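## Task

Move the white radish and the tomato out of the pan so both sit completely inside the bag, between its two layers. At the end every other item, the white ball included, must still be in the pan. The filled part of the bag must rest on the table, with no more than a corner of it on an arm's base, no part of it in the pan, and no part hanging more than a finger's width beyond the table edge.

## Robot and tools

Robot: two 6-joint arms, left_arm and right_arm, each with a parallel two-finger gripper. Scene frame: origin at table-top height, halfway between the nominal arm bases; +x points out over the table, +z up, left_arm sits on the +y side (arm names do not match image sides). Calibrated bases: left_arm at (-0.019, +0.343, +0.033) m, quat_wxyz (+1.000, 0, 0, -0.008); right_arm at (-0.046, -0.254, +0.023) m, quat_wxyz (+1.000, 0, 0, +0.016). A camera stand is fixed behind the arms. Loose objects may occasionally get a small push.

Row layout (used by every motion tool): one flat list of 14 numbers covering both arms, each in [-1, 1]. Numbers 1-6 are left_arm joints in the order waist, shoulder, elbow, wrist pitch, wrist yaw, wrist roll; number 7 is the left opening; numbers 8-14 are the same for right_arm. Joint numbers are offsets, not poses: they count from the arm's Joint targets as they stood when the action or move began, never from the previous row. Scale: 1.0 equals 2.224 rad for waist, shoulder and elbow, and 8.485 rad for the three wrist joints. The opening is absolute: +1 fully open, -1 closed; between those the fingers go to where grip_measured reads the given value. Sending 0 for a joint re-commands its current target; for the opening, 0 is a real half-open command, so resend the present value to leave a gripper alone.

Stated joint ranges (rad): waist -2.618..3.054, shoulder 0.000..3.142, elbow 0.000..3.142, wrist pitch -1.571..1.571, wrist yaw -1.571..1.571, wrist roll -2.094..2.094. True ends may differ by 0.059 rad. An action that pushes any joint more than 0.059 rad outward past its range is rejected for both arms; if the first action of a call fails this, the whole call is rejected. A joint sent beyond its real end is clipped there and the result may report "joint sent to its limit".

execute_actions(actions, cameras): actions is a list of actions; each action is a list of 1 to 15 rows, one per 1/30 s step; a short action repeats its last row to fill 15 steps. An empty list just reports state and images. cameras picks which views come back (null or ["all"] = all, [] = none; an unknown name invalidates the call).

move(target, speed, blend, opening_speed, blocking, cameras): target is one 14-number row, or a list of up to 15 rows, all offsets from the same starting Joint targets. Joints travel together along paths of at least 0.5 s; beyond 10 s total they stop short. speed is the top rad/s of the joint with the farthest to go (0.01 to 12.57, default 0.5), one value or one per target. blend (rad) rounds corners between listed targets. opening_speed (0.2 or more, per second on the -1..+1 scale) ramps the fingers; use it slowly on soft or breakable items. Openings in later targets are applied only once everything rests there. blocking=false returns after about 0.5 s while the move continues. Paths ignore obstacles and the other arm. Result adds a "move:" line: done, off_target (rested more than 0.035 rad from target), moving, held, or fault, plus limits=held if steps were withheld.

wait(seconds 0..10, cameras): lets time pass holding commands; returns early if a running move ends. stop(cameras): brakes a running move (needs room at high speed). zoom_image(camera, region [x0,y0,x1,y1], at most 504x504 px, origin top-left): closer look at a camera's latest image. finished_scene(scene): ends the current scene, given its number; irreversible. The goal must hold without the robot.

Results: end_effector_position (m) and end_effector_quat_wxyz are in each arm's own base frame; the point lies between the finger pads, about 1 cm behind the tips; fingers point along gripper +z and open along y. Readings can be off by a few cm, more at long reach. Joint positions/velocities list each arm's joints in the order above, then the pad gap (m; 0.094 when fully open). "within noise" means the arm is still. Joint targets are the base for your next offsets. Tool commands shows current gripper commands. "joint command not followed" means a clearance check altered targets. Joint torques follow joint order; positive toward larger angles; they include gravity and offsets, and numbers 1-3 wrap at ±28 N m. grip_measured reads a bit wide when empty and somewhat narrower than a squeezed hard part; roughly 0.05 below its first-touch value (more for small, round or soft items) the gripper is at full force (about 50-64 N per pad). To release, command well above grip_measured.

Motion limits: each joint's target stays within 0.339 rad (big joints) or 2.2 rad (wrists) of its measured angle per step, and targets implying a hand jump over 200 mm are scaled back, so large offsets take several actions. If an arm is pushed or stuck, command targets back past its measured positions to stop the pressing.

Cameras: cam_head_left, cam_head_right, cam_high, cam_low, cam_left_wrist, cam_right_wrist, all 896x504, with intrinsics as given (e.g. cam_high fx=fy=398.74, cx 445.193, cy 252.238).

Avoid: dropping items or releasing them while moving, anything falling off the table or being left off it, fast or hard contact with the table, pan or fixed objects, any touch or squeeze between the two arms (including one gripper closing on the other's fingers), and long holds at full stretch or against an unreachable pose, which heat motors (MOTOR HOT at 75 °C, a fold-away fault at 90 °C, collapse at 100 °C). Prefer smooth, modest-effort motion.

Each tool is called after ">>>" in YAML: its name, and indented under it one key for each argument.

## Session

>>> execute_actions:
  actions: []

Scene clock: 0.00 s.
left_arm: end_effector_position=(+0.4024, -0.0004, +0.0967) grip_measured=+1.000 end_effector_quat_wxyz=(+0.587, -0.029, +0.806, +0.069) | right_arm: end_effector_position=(+0.3916, -0.0332, +0.0721) grip_measured=+1.000 end_effector_quat_wxyz=(+0.525, +0.060, +0.848, -0.037)
Joint positions: left_arm=[-0.108 1.582 0.391 0.875 -0.249 0.001 0.094] | right_arm=[-0.048 1.537 0.415 0.659 0.083 0.041 0.094]
Joint velocities: within noise
Joint torques (N m): no reading
Heat: left arm: 25 °C; right arm: 28 °C.
Joint targets: left_arm=[-0.108 1.579 0.395 0.869 -0.249 0.001] | right_arm=[-0.048 1.527 0.425 0.672 0.084 0.041]
Tool commands: left_gripper/opening=+1.0 right_gripper/opening=+1.0

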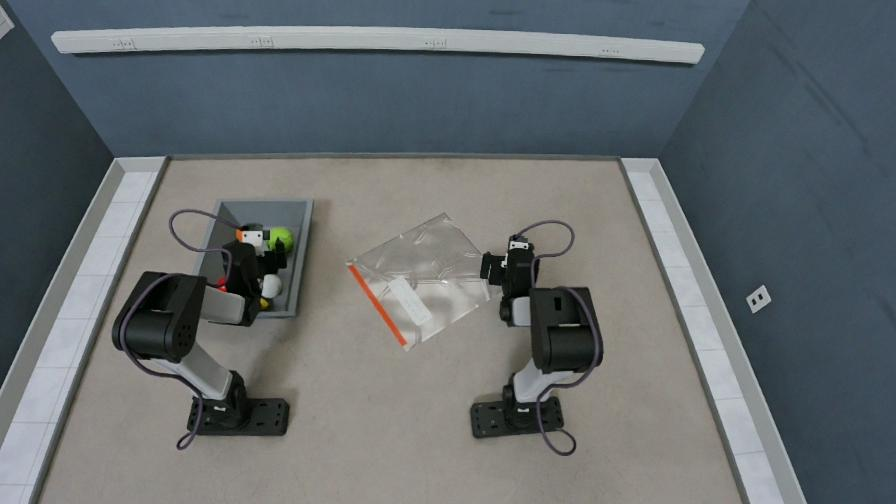

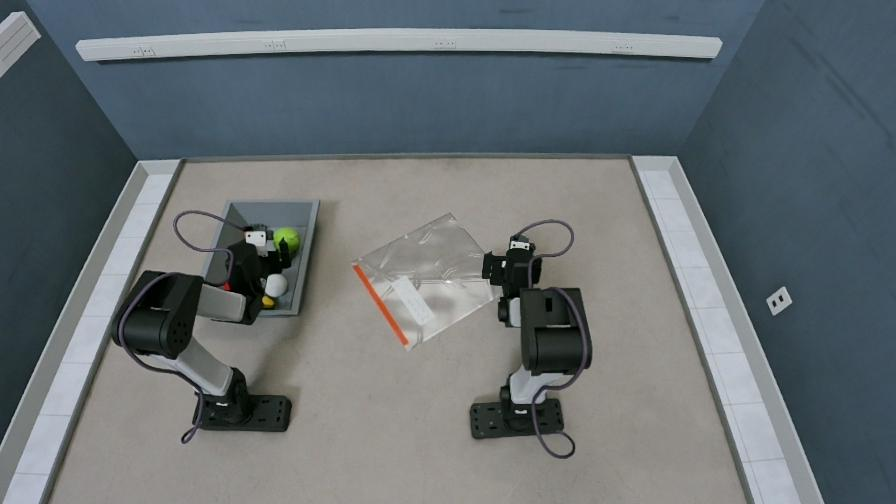

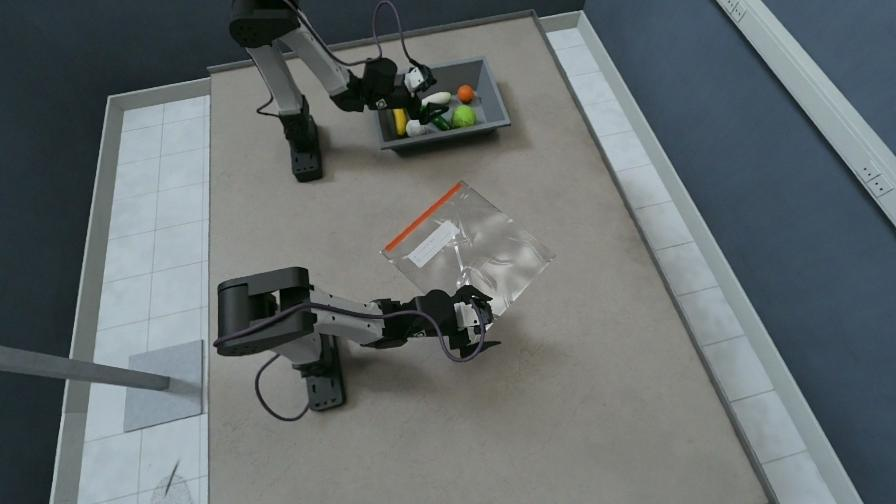

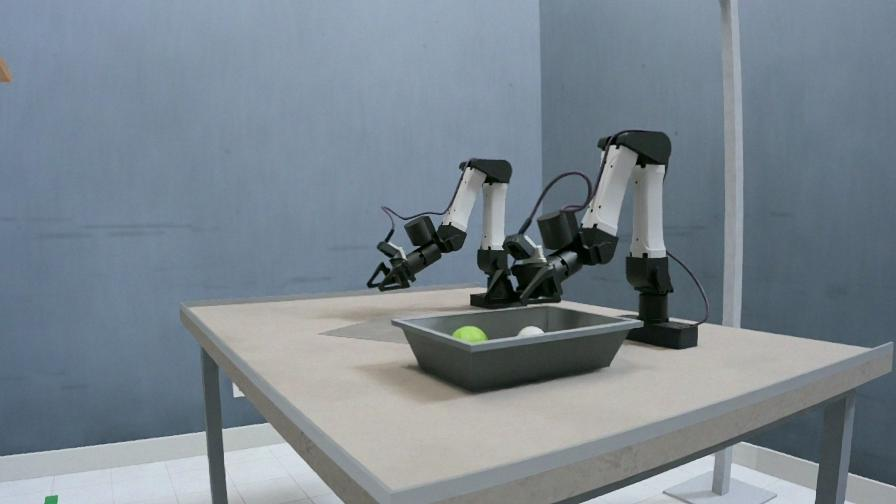

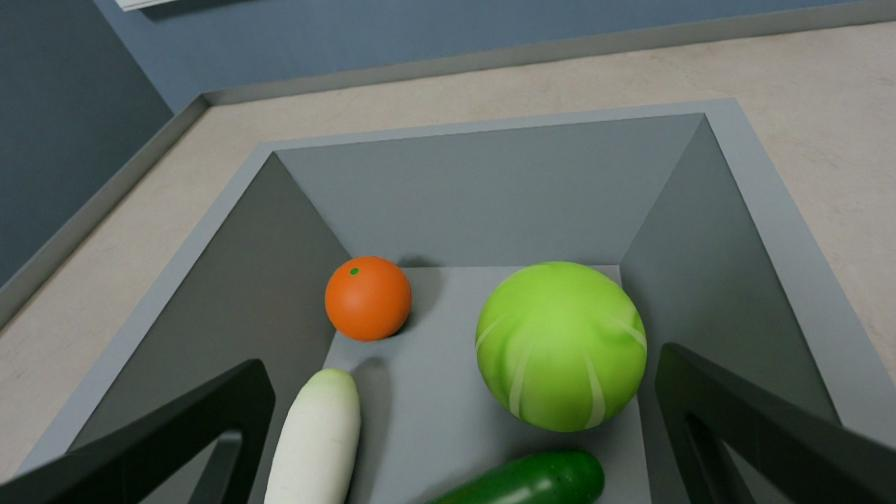

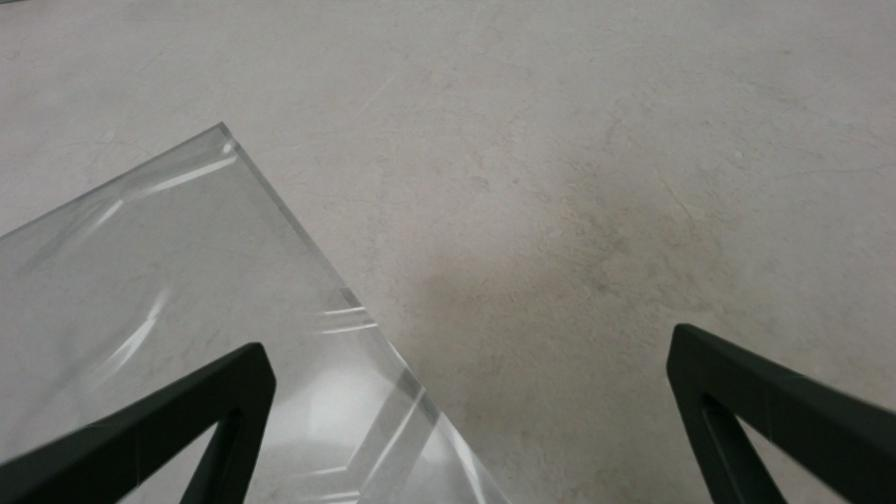

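>>> zoom_image:
  camera: "cam_high"
  region: [350, 40, 520, 160]

>>> zoom_image:
  camera: "cam_high"
  region: [360, 160, 580, 330]

>>> zoom_image:
  camera: "cam_head_left"
  region: [190, 190, 330, 330]

>>> zoom_image:
  camera: "cam_head_right"
  region: [330, 200, 510, 360]

Scaled by 2.965 from the camera's 896x504 image, which has a finer 1280x720 frame.

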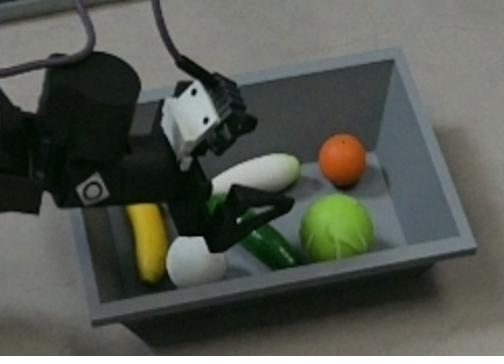

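Scaled by 2.291 from the camera's 896x504 image, which has a finer 1280x720 frame.

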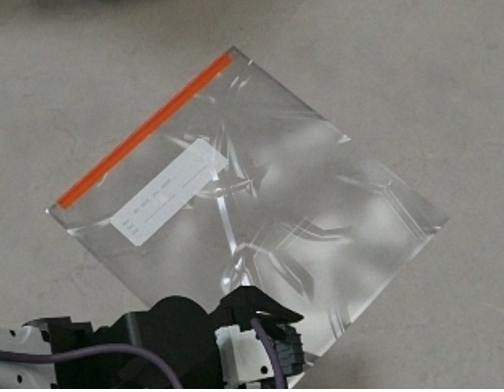

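Scaled by 3.600 from the camera's 896x504 image, which has a finer 1280x720 frame.

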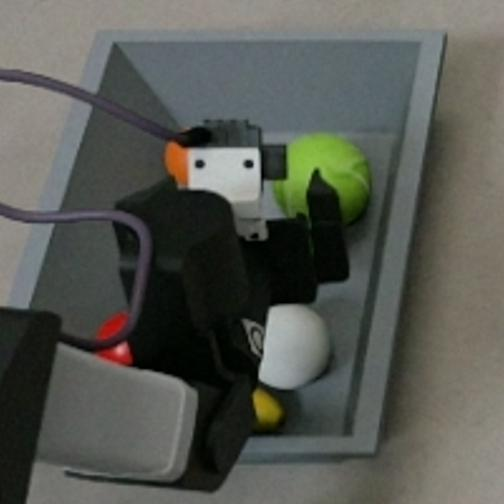

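Scaled by 2.800 from the camera's 896x504 image, which has a finer 1280x720 frame.

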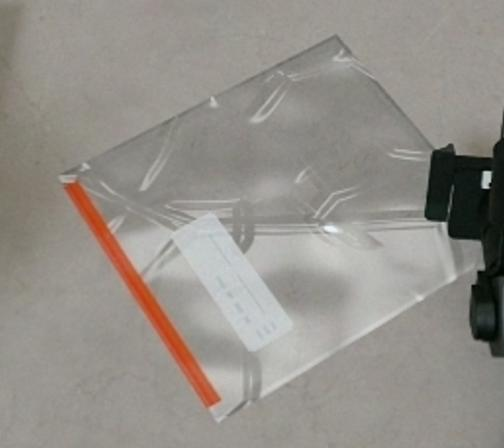

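>>> move:
  target: [0.0486,0.0297,0.697,-0.2674,0.0293,0,1,0.334,0.108,0.7486,-0.2463,-0.0099,-0.0048,1]
  speed: 1.2

Scene clock: 6.63 s.
left_arm: end_effector_position=(+0.3675, +0.0006, +0.2868) grip_measured=+1.000 end_effector_quat_wxyz=(+0.240, +0.001, +0.971, +0.007) | right_arm: end_effector_position=(+0.3047, +0.2503, +0.2835) grip_measured=+1.000 end_effector_quat_wxyz=(+0.218, -0.325, +0.917, +0.075)
Joint positions: left_arm=[-0.006 1.63 1.928 -1.385 -0.016 0.001 0.094] | right_arm=[0.691 1.755 2.066 -1.417 0.008 0.008 0.094]
Joint velocities: within noise
Joint torques (N m): left_arm=[0.72 -5.44 8.68 1.31 0.15 -0.05] | right_arm=[0.4 -6.38 8.21 1.09 -0.1 -0.03]
Heat: left arm: 28 °C; right arm: 28 °C.
Joint targets: left_arm=[0.001 1.645 1.945 -1.400 0.000 0.001] | right_arm=[0.695 1.767 2.091 -1.417 0.000 0.000]
move: done

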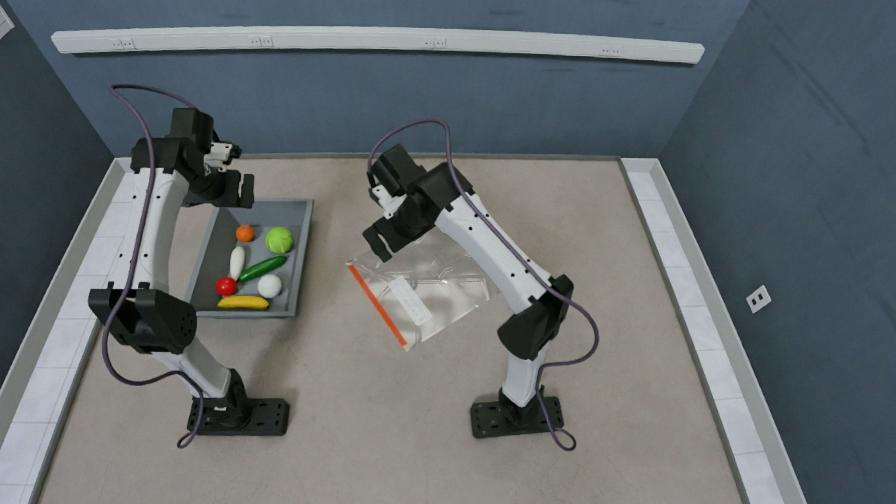

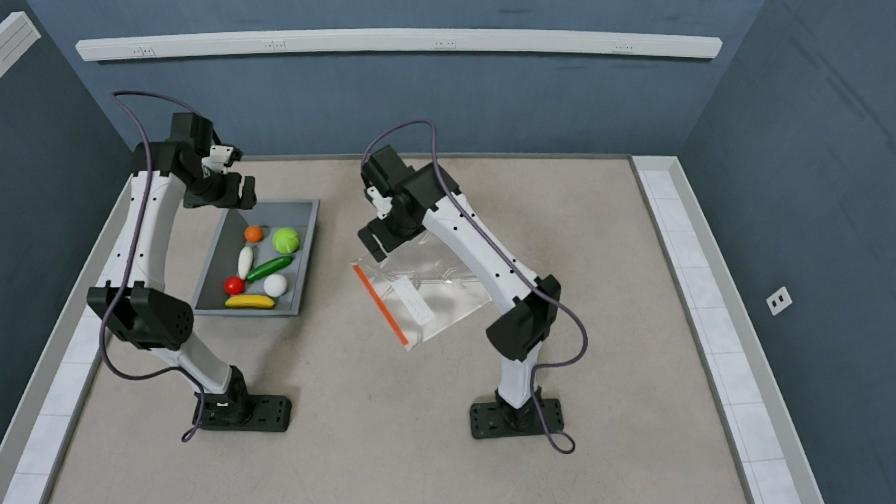

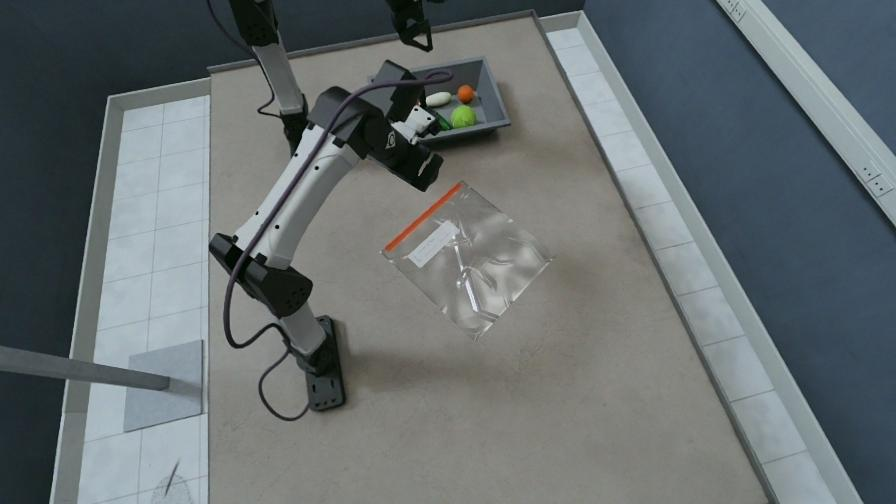

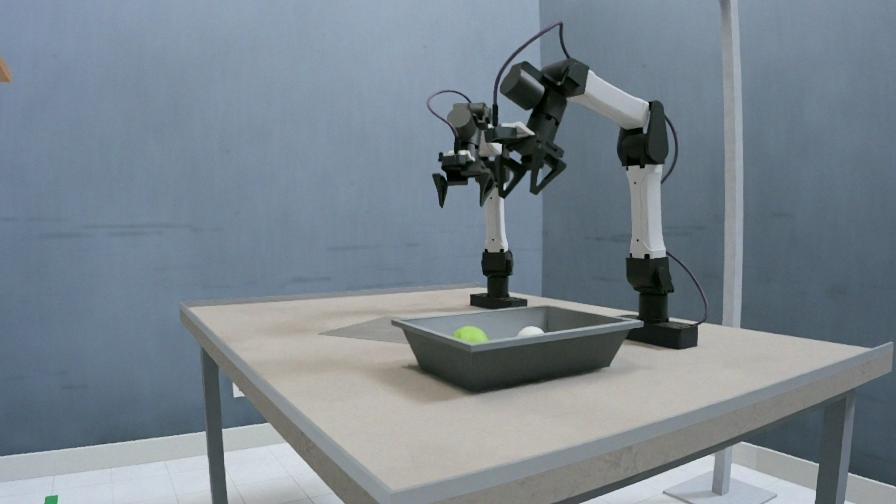

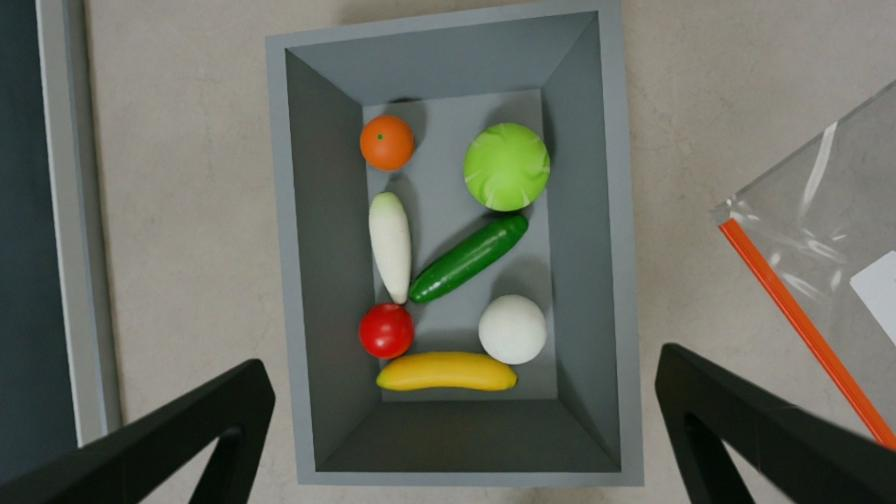

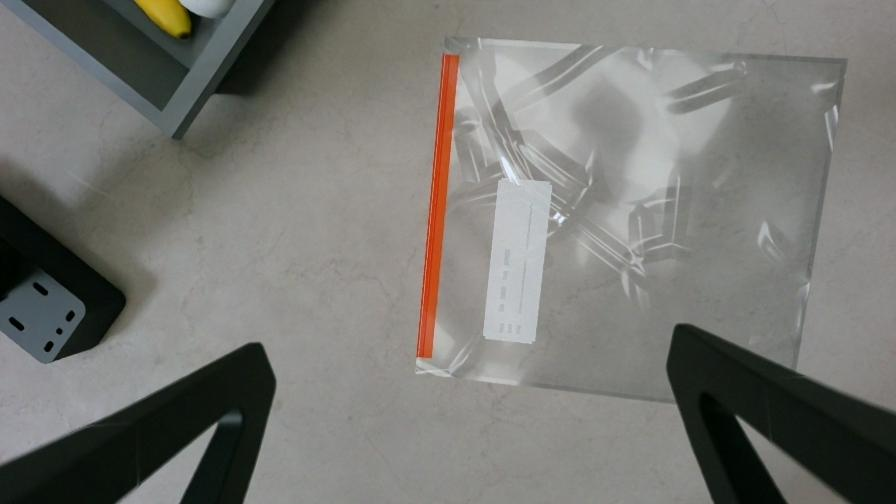

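>>> zoom_image:
  camera: "cam_right_wrist"
  region: [400, 20, 620, 200]

>>> zoom_image:
  camera: "cam_right_wrist"
  region: [390, 250, 610, 400]

>>> zoom_image:
  camera: "cam_right_wrist"
  region: [660, 30, 880, 230]

>>> zoom_image:
  camera: "cam_low"
  region: [300, 290, 460, 360]

Scaled by 2.291 from the camera's 896x504 image, which has a finer 1280x720 frame.

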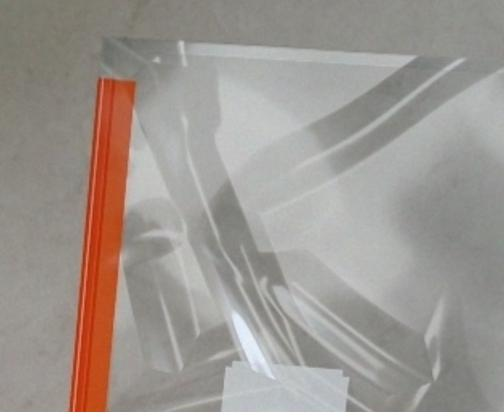

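Scaled by 2.291 from the camera's 896x504 image, which has a finer 1280x720 frame.

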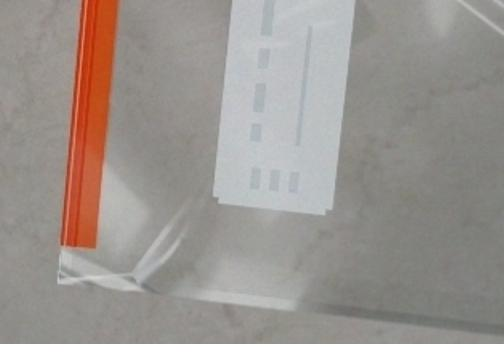

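Scaled by 2.291 from the camera's 896x504 image, which has a finer 1280x720 frame.

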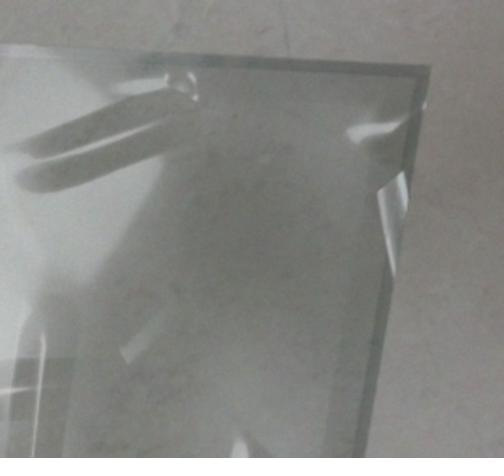

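Scaled by 3.150 from the camera's 896x504 image, which has a finer 1280x720 frame.

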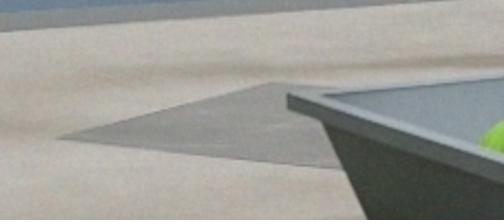

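>>> move:
  target: [0,0,0,0,0,0,1,0.008,0.140,-0.128,0.034,0,0.185,1]
  speed: 1.2
  cameras: ["cam_right_wrist","cam_high","cam_left_wrist","cam_head_left"]

Scene clock: 11.73 s.
left_arm: end_effector_position=(+0.3672, +0.0006, +0.2866) grip_measured=+1.000 end_effector_quat_wxyz=(+0.239, +0.001, +0.971, +0.007) | right_arm: end_effector_position=(+0.3354, +0.2847, +0.0960) grip_measured=+1.000 end_effector_quat_wxyz=(+0.039, +0.414, +0.906, +0.075)
Joint positions: left_arm=[-0.006 1.63 1.928 -1.386 -0.016 0.001 0.094] | right_arm=[0.707 2.068 1.807 -1.141 0.007 1.562 0.094]
Joint velocities: within noise
Joint torques (N m): left_arm=[0.72 -5.44 8.65 1.3 0.15 -0.05] | right_arm=[0.66 -9.39 6.11 0.61 -0.05 0.11]
Heat: left arm: 28 °C; right arm: 29 °C.
Joint targets: left_arm=[0.001 1.645 1.945 -1.400 0.000 0.001] | right_arm=[0.713 2.079 1.806 -1.129 0.000 1.570]
move: done
Images, in order (width x height): cam_head_left 896x504, cam_high 896x504, cam_left_wrist 896x504, cam_right_wrist 896x504.

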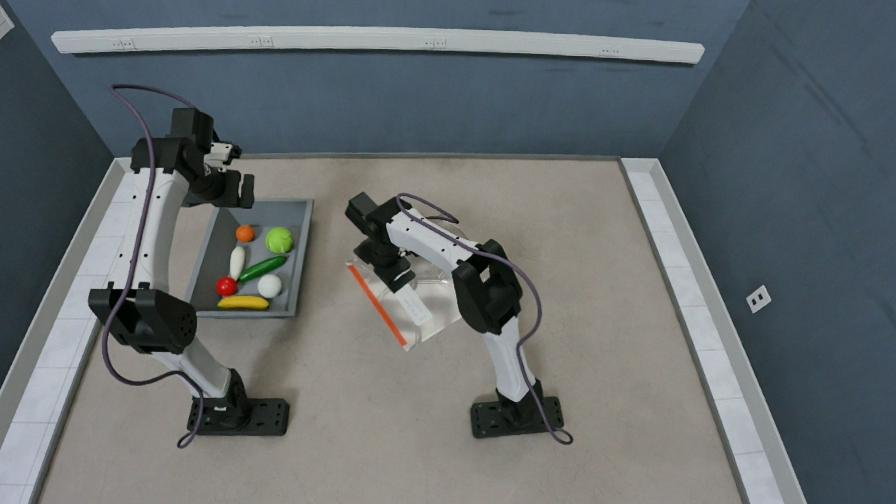

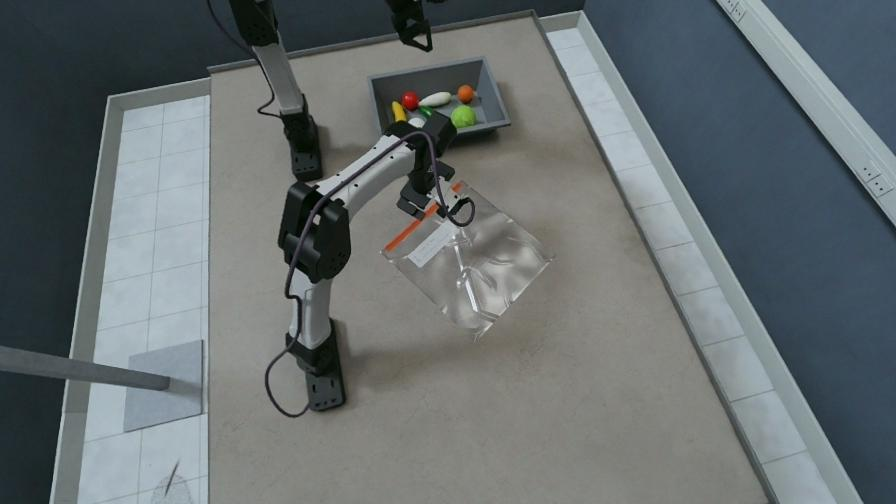

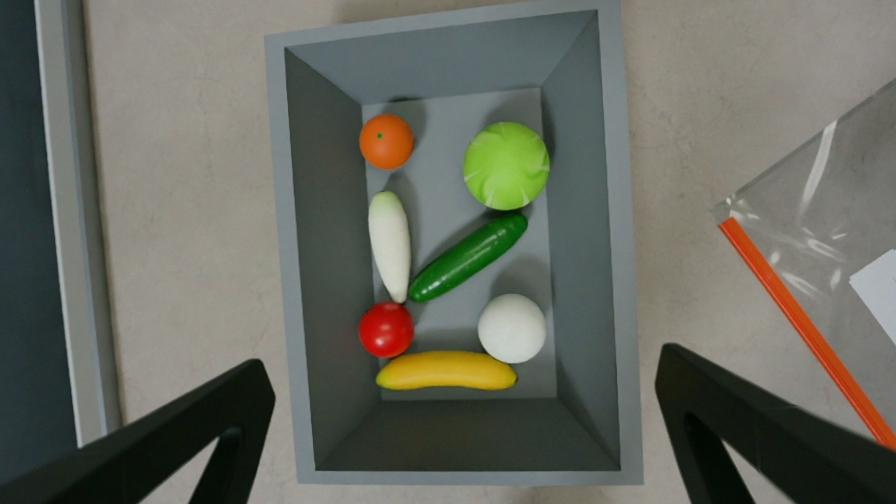

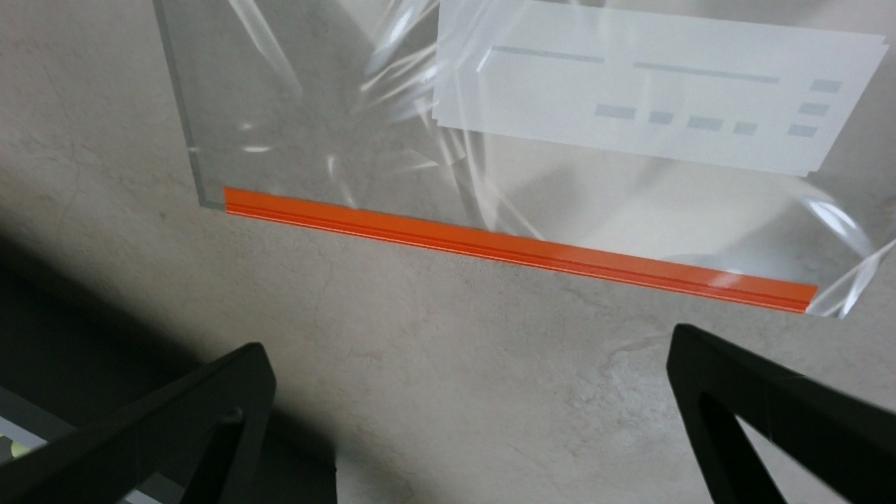

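>>> move:
  target: [0,0,0,0,0,0,1,0.0337,0.0229,-0.1214,0.0381,0,0.0283,1]
  speed: 0.7
  cameras: ["cam_right_wrist","cam_high","cam_low","cam_head_left"]

Scene clock: 15.93 s.
left_arm: end_effector_position=(+0.3672, +0.0005, +0.2866) grip_measured=+1.000 end_effector_quat_wxyz=(+0.239, +0.001, +0.971, +0.007) | right_arm: end_effector_position=(+0.3099, +0.3081, +0.0089) grip_measured=+1.000 end_effector_quat_wxyz=(+0.026, +0.486, +0.870, +0.080)
Joint positions: left_arm=[-0.006 1.63 1.928 -1.386 -0.015 0.001 0.094] | right_arm=[0.785 2.121 1.536 -0.818 0.006 1.802 0.094]
Joint velocities: within noise
Joint torques (N m): left_arm=[0.69 -5.45 8.65 1.31 0.14 -0.05] | right_arm=[0.35 -9.68 5.89 0.6 -0.03 0.19]
Heat: left arm: 28 °C; right arm: 31 °C.
Joint targets: left_arm=[0.001 1.645 1.945 -1.400 0.000 0.001] | right_arm=[0.788 2.129 1.536 -0.806 0.000 1.810]
move: done
Images, in order (width x height): cam_head_left 896x504, cam_high 896x504, cam_low 896x504, cam_right_wrist 896x504.

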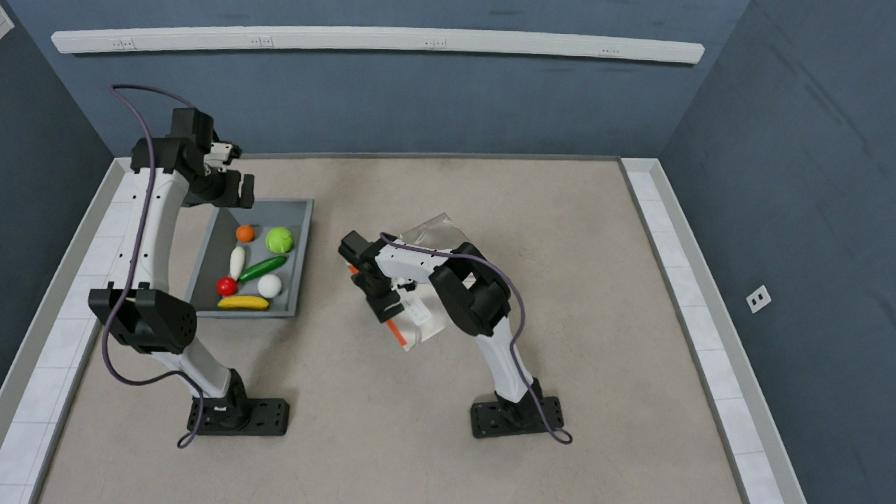

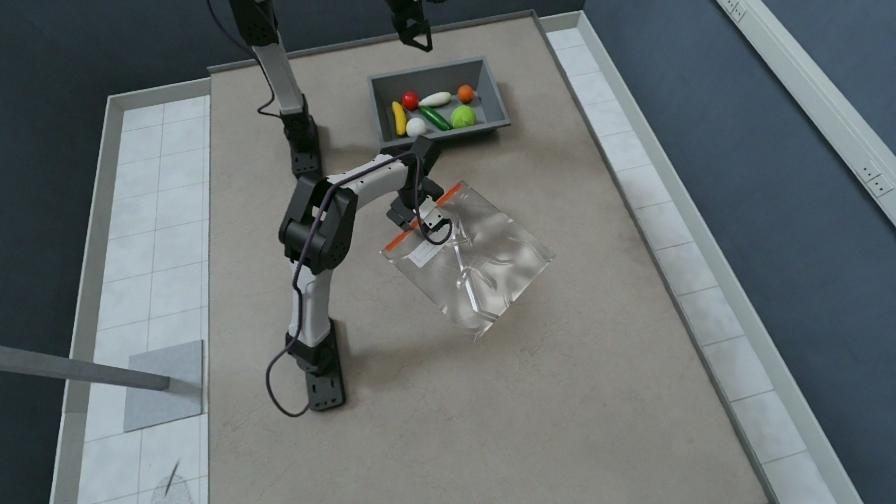

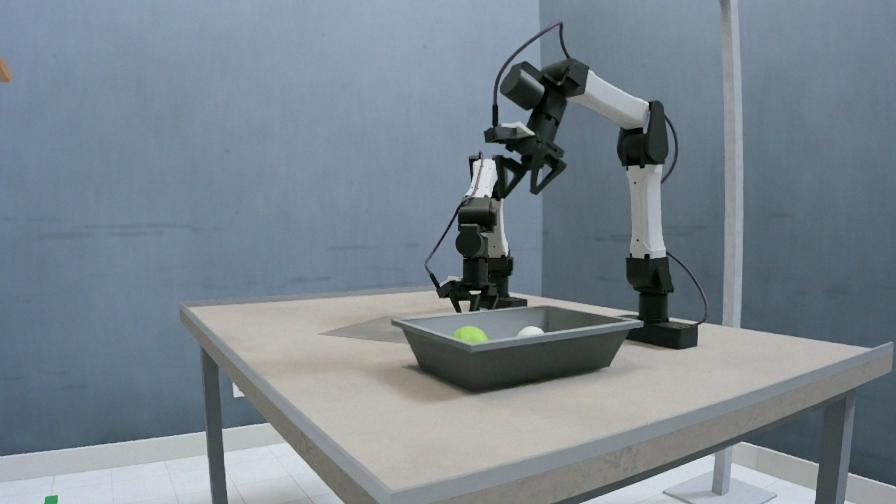

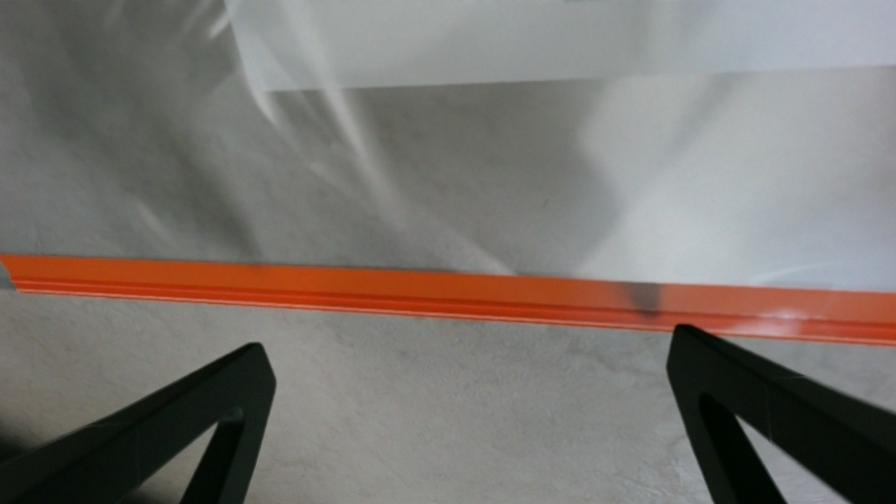

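>>> move:
  target: [0,0,0,0,0,0,1,0.0051,0.0162,-0.0211,0.0101,0,0,-0.4]
  speed: 0.15
  cameras: ["cam_right_wrist","cam_low"]

Scene clock: 17.63 s.
left_arm: end_effector_position=(+0.3672, +0.0005, +0.2866) grip_measured=+1.000 end_effector_quat_wxyz=(+0.239, +0.001, +0.971, +0.007) | right_arm: end_effector_position=(+0.3115, +0.3140, -0.0048) grip_measured=-0.399 end_effector_quat_wxyz=(+0.029, +0.482, +0.871, +0.092)
Joint positions: left_arm=[-0.006 1.63 1.928 -1.386 -0.015 0.001 0.094] | right_arm=[0.792 2.139 1.503 -0.742 0.006 1.803 0.028]
Joint velocities: within noise
Joint torques (N m): left_arm=[0.72 -5.42 8.68 1.31 0.14 -0.05] | right_arm=[0.76 -8.23 4.49 0.75 -0.03 0.11]
Heat: left arm: 28 °C; right arm: 31 °C.
Joint targets: left_arm=[0.001 1.645 1.945 -1.400 0.000 0.001] | right_arm=[0.799 2.166 1.489 -0.720 0.000 1.810]
move: done
Images, in order (width x height): cam_low 896x504, cam_right_wrist 896x504.

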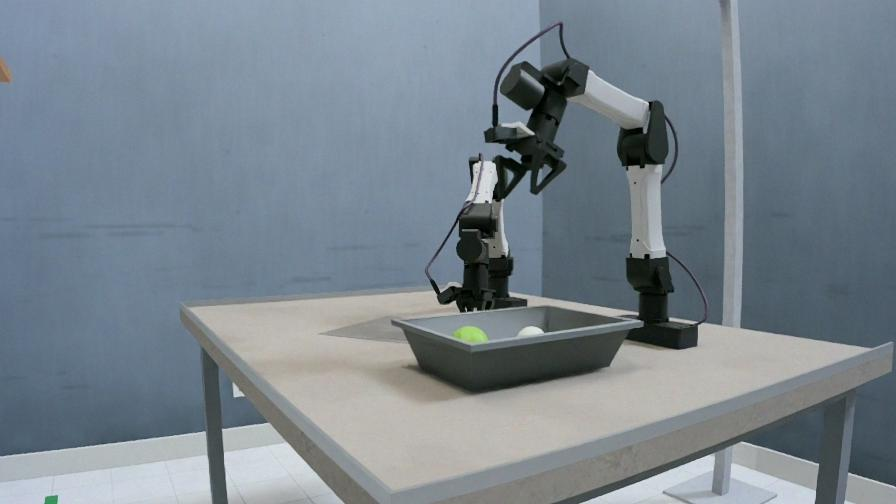

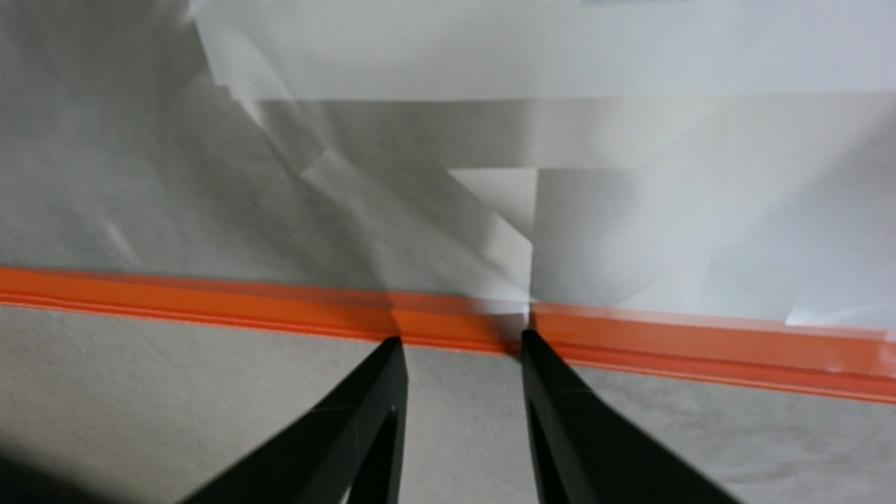

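>>> move:
  target: [0,0,0,0,0,0,1,0,0,0,0,0,0,-1]
  opening_speed: 0.6
  cameras: ["cam_right_wrist"]

>>> zoom_image:
  camera: "cam_right_wrist"
  region: [310, 230, 610, 400]

Scene clock: 19.33 s.
left_arm: end_effector_position=(+0.3672, +0.0005, +0.2866) grip_measured=+1.000 end_effector_quat_wxyz=(+0.239, +0.001, +0.971, +0.007) | right_arm: end_effector_position=(+0.3105, +0.3137, -0.0066) grip_measured=-0.991 end_effector_quat_wxyz=(+0.028, +0.482, +0.871, +0.091)
Joint positions: left_arm=[-0.006 1.63 1.928 -1.386 -0.015 0.001 0.094] | right_arm=[0.793 2.139 1.496 -0.735 0.006 1.804 0]
Joint velocities: within noise
Joint torques (N m): left_arm=[0.72 -5.45 8.66 1.31 0.14 -0.06] | right_arm=[0.65 -8.21 5.19 0.69 -0.03 0.11]
Heat: left arm: 28 °C; right arm: 31 °C.
Joint targets: left_arm=[0.001 1.645 1.945 -1.400 0.000 0.001] | right_arm=[0.799 2.166 1.489 -0.720 0.000 1.810]
move: done
Images, in order (width x height): cam_right_wrist 896x504.

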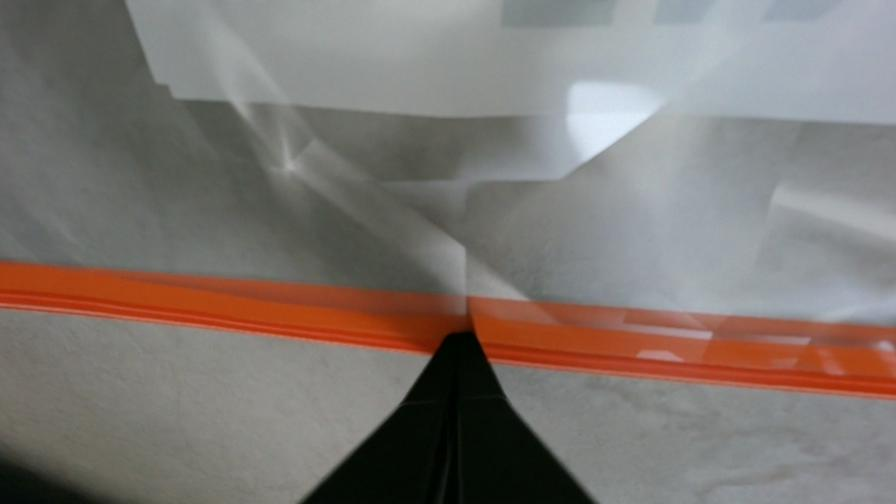

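Scaled by 1.680 from the camera's 896x504 image, which has a finer 1280x720 frame.

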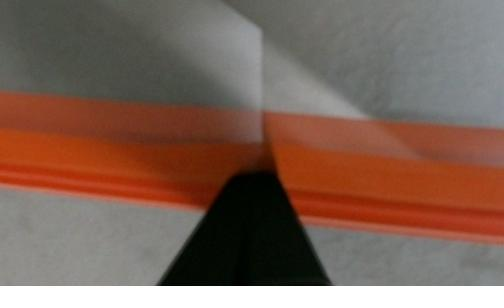

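>>> move:
  target: [0,0,0,0,0,0,1,0,-0.0384,0.0582,-0.0257,0,0,-1]
  speed: 0.25
  cameras: ["cam_right_wrist","cam_low","cam_high"]

Scene clock: 21.07 s.
left_arm: end_effector_position=(+0.3672, +0.0005, +0.2866) grip_measured=+1.000 end_effector_quat_wxyz=(+0.239, +0.001, +0.971, +0.007) | right_arm: end_effector_position=(+0.2998, +0.3029, +0.0152) grip_measured=-0.991 end_effector_quat_wxyz=(+0.016, +0.484, +0.874, +0.047)
Joint positions: left_arm=[-0.006 1.63 1.928 -1.386 -0.015 0.001 0.094] | right_arm=[0.793 2.134 1.593 -0.931 0.006 1.804 0]
Joint velocities: within noise
Joint torques (N m): left_arm=[0.72 -5.45 8.64 1.31 0.14 -0.06] | right_arm=[0.68 -15.19 8.32 0.29 -0.04 0.11]
Heat: left arm: 28 °C; right arm: 32 °C.
Joint targets: left_arm=[0.001 1.645 1.945 -1.400 0.000 0.001] | right_arm=[0.799 2.080 1.618 -0.938 0.000 1.810]
move: off_target (right_arm); right_arm: the shoulder is farthest, 0.053 rad from its target
Images, in order (width x height): cam_high 896x504, cam_low 896x504, cam_right_wrist 896x504.

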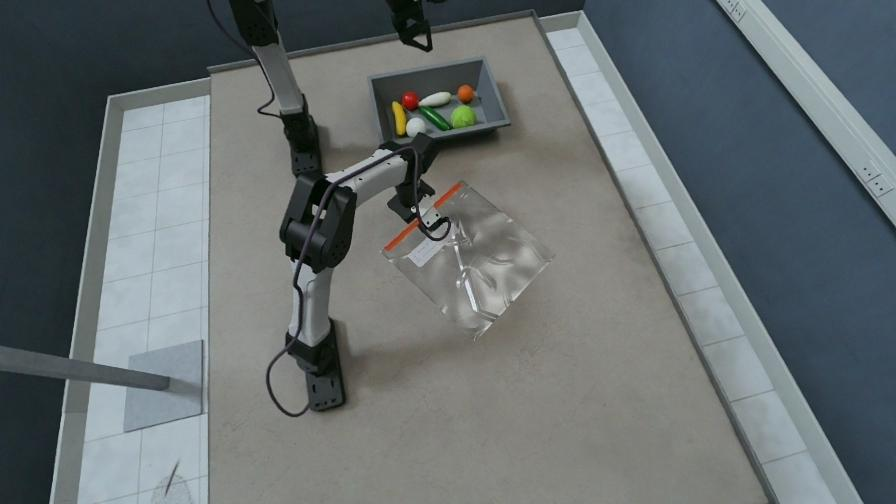

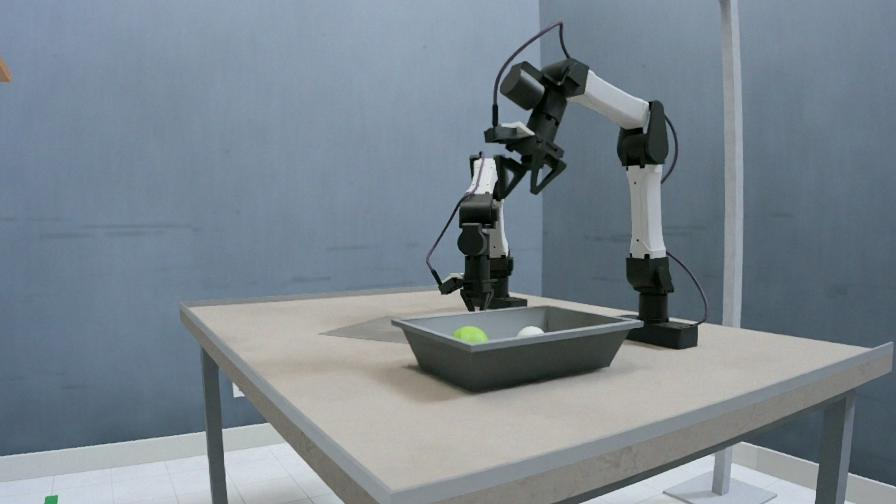

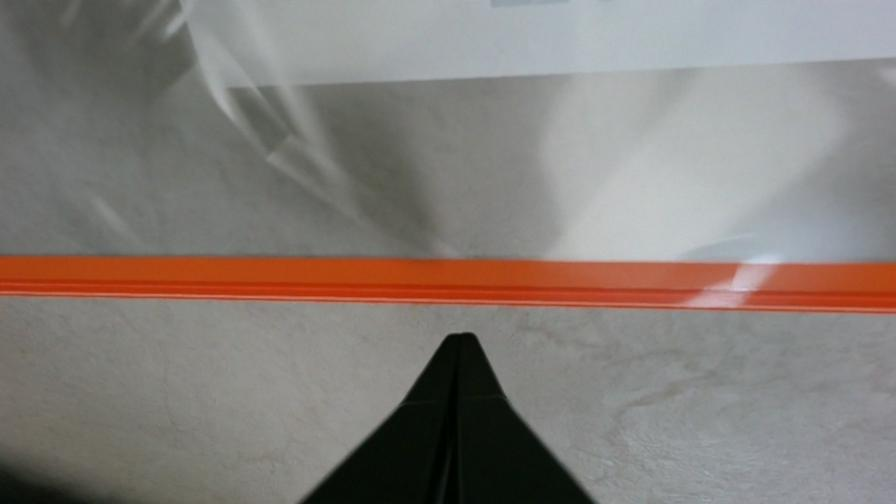

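>>> move:
  target:
    - [0,0,0,0,0,0,1,-0.0153,0,0,0,0,0,0.1]
    - [0,0,0,0,0,0,1,-0.0153,0.0459,-0.067,0.0301,0,0,0.1]
    - [0,0,0,0,0,0,1,-0.0153,0.0459,-0.067,0.0301,0,0,-0.4]
  speed: 0.25
  opening_speed: 0.8
  cameras: ["cam_right_wrist"]

Scene clock: 26.27 s.
left_arm: end_effector_position=(+0.3672, +0.0005, +0.2866) grip_measured=+1.000 end_effector_quat_wxyz=(+0.239, +0.001, +0.971, +0.007) | right_arm: end_effector_position=(+0.3126, +0.3029, -0.0068) grip_measured=-0.398 end_effector_quat_wxyz=(+0.022, +0.493, +0.866, +0.080)
Joint positions: left_arm=[-0.006 1.63 1.928 -1.386 -0.015 0.001 0.094] | right_arm=[0.768 2.139 1.498 -0.764 -0.003 1.804 0.028]
Joint velocities: within noise
Joint torques (N m): left_arm=[0.66 -5.46 8.66 1.32 0.15 -0.05] | right_arm=[-0.27 -6.63 3.04 1.31 0.05 0.11]
Heat: left arm: 28 °C; right arm: 33 °C.
Joint targets: left_arm=[0.001 1.645 1.945 -1.400 0.000 0.001] | right_arm=[0.765 2.182 1.469 -0.683 0.000 1.810]
move: off_target (right_arm); target 3's new numbers were sent with right_arm's wrist pitch 0.077 rad from that target; right_arm: the wrist pitch is farthest, 0.082 rad from its target
Images, in order (width x height): cam_right_wrist 896x504.

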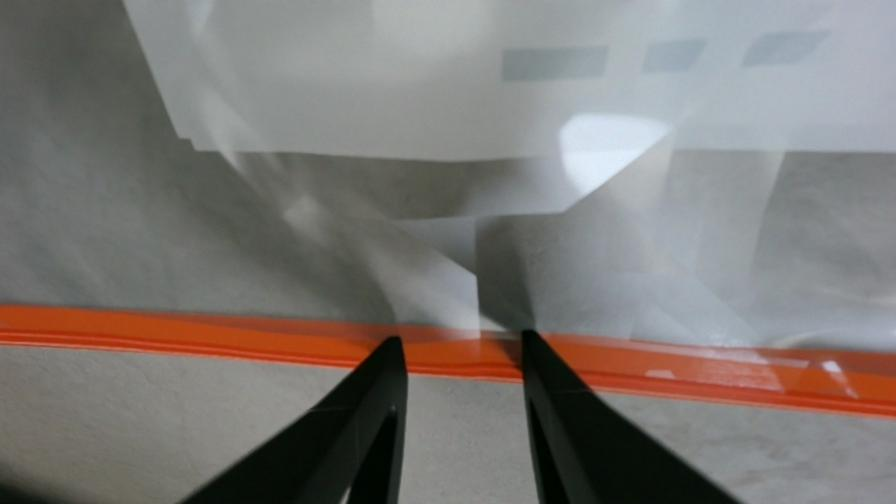

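>>> move:
  target: [0,0,0,0,0,0,1,0,0,0,0,0,0,-1]
  opening_speed: 0.6
  cameras: ["cam_right_wrist"]

>>> zoom_image:
  camera: "cam_right_wrist"
  region: [310, 230, 610, 400]

>>> zoom_image:
  camera: "cam_right_wrist"
  region: [0, 200, 500, 480]

Scene clock: 27.73 s.
left_arm: end_effector_position=(+0.3672, +0.0005, +0.2866) grip_measured=+1.000 end_effector_quat_wxyz=(+0.239, +0.001, +0.971, +0.007) | right_arm: end_effector_position=(+0.3186, +0.3087, -0.0075) grip_measured=-0.991 end_effector_quat_wxyz=(+0.027, +0.492, +0.864, +0.098)
Joint positions: left_arm=[-0.006 1.63 1.928 -1.386 -0.015 0.001 0.094] | right_arm=[0.768 2.139 1.488 -0.716 -0.003 1.804 0]
Joint velocities: left_arm=[-0.007 -0.012 -0.012 0.037 -0.081 0.154 0] | right_arm=[within noise]
Joint torques (N m): left_arm=[0.7 -5.46 8.66 1.32 0.14 -0.05] | right_arm=[-0.27 -6.68 4.08 0.89 0.04 0.1]
Heat: left arm: 28 °C; right arm: 33 °C.
Joint targets: left_arm=[0.001 1.645 1.945 -1.400 0.000 0.001] | right_arm=[0.765 2.182 1.469 -0.683 0.000 1.810]
move: off_target (right_arm); right_arm: the shoulder is farthest, 0.043 rad from its target
Images, in order (width x height): cam_right_wrist 896x504.

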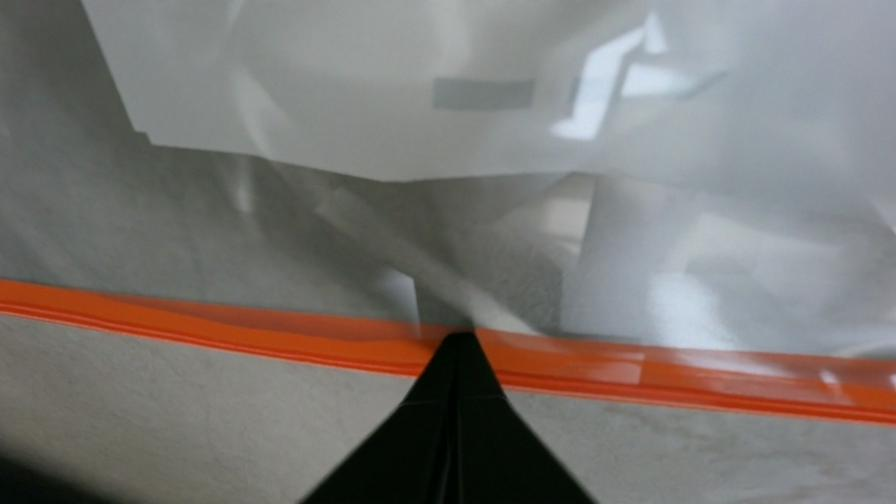

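Scaled by 1.680 from the camera's 896x504 image, which has a finer 1280x720 frame.

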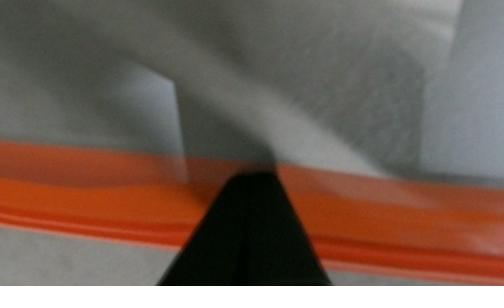

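Scaled by 1.008 from the camera's 896x504 image, which has a finer 1280x720 frame.

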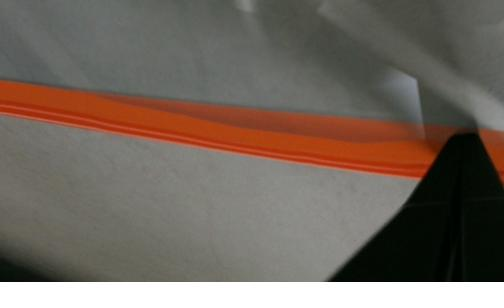

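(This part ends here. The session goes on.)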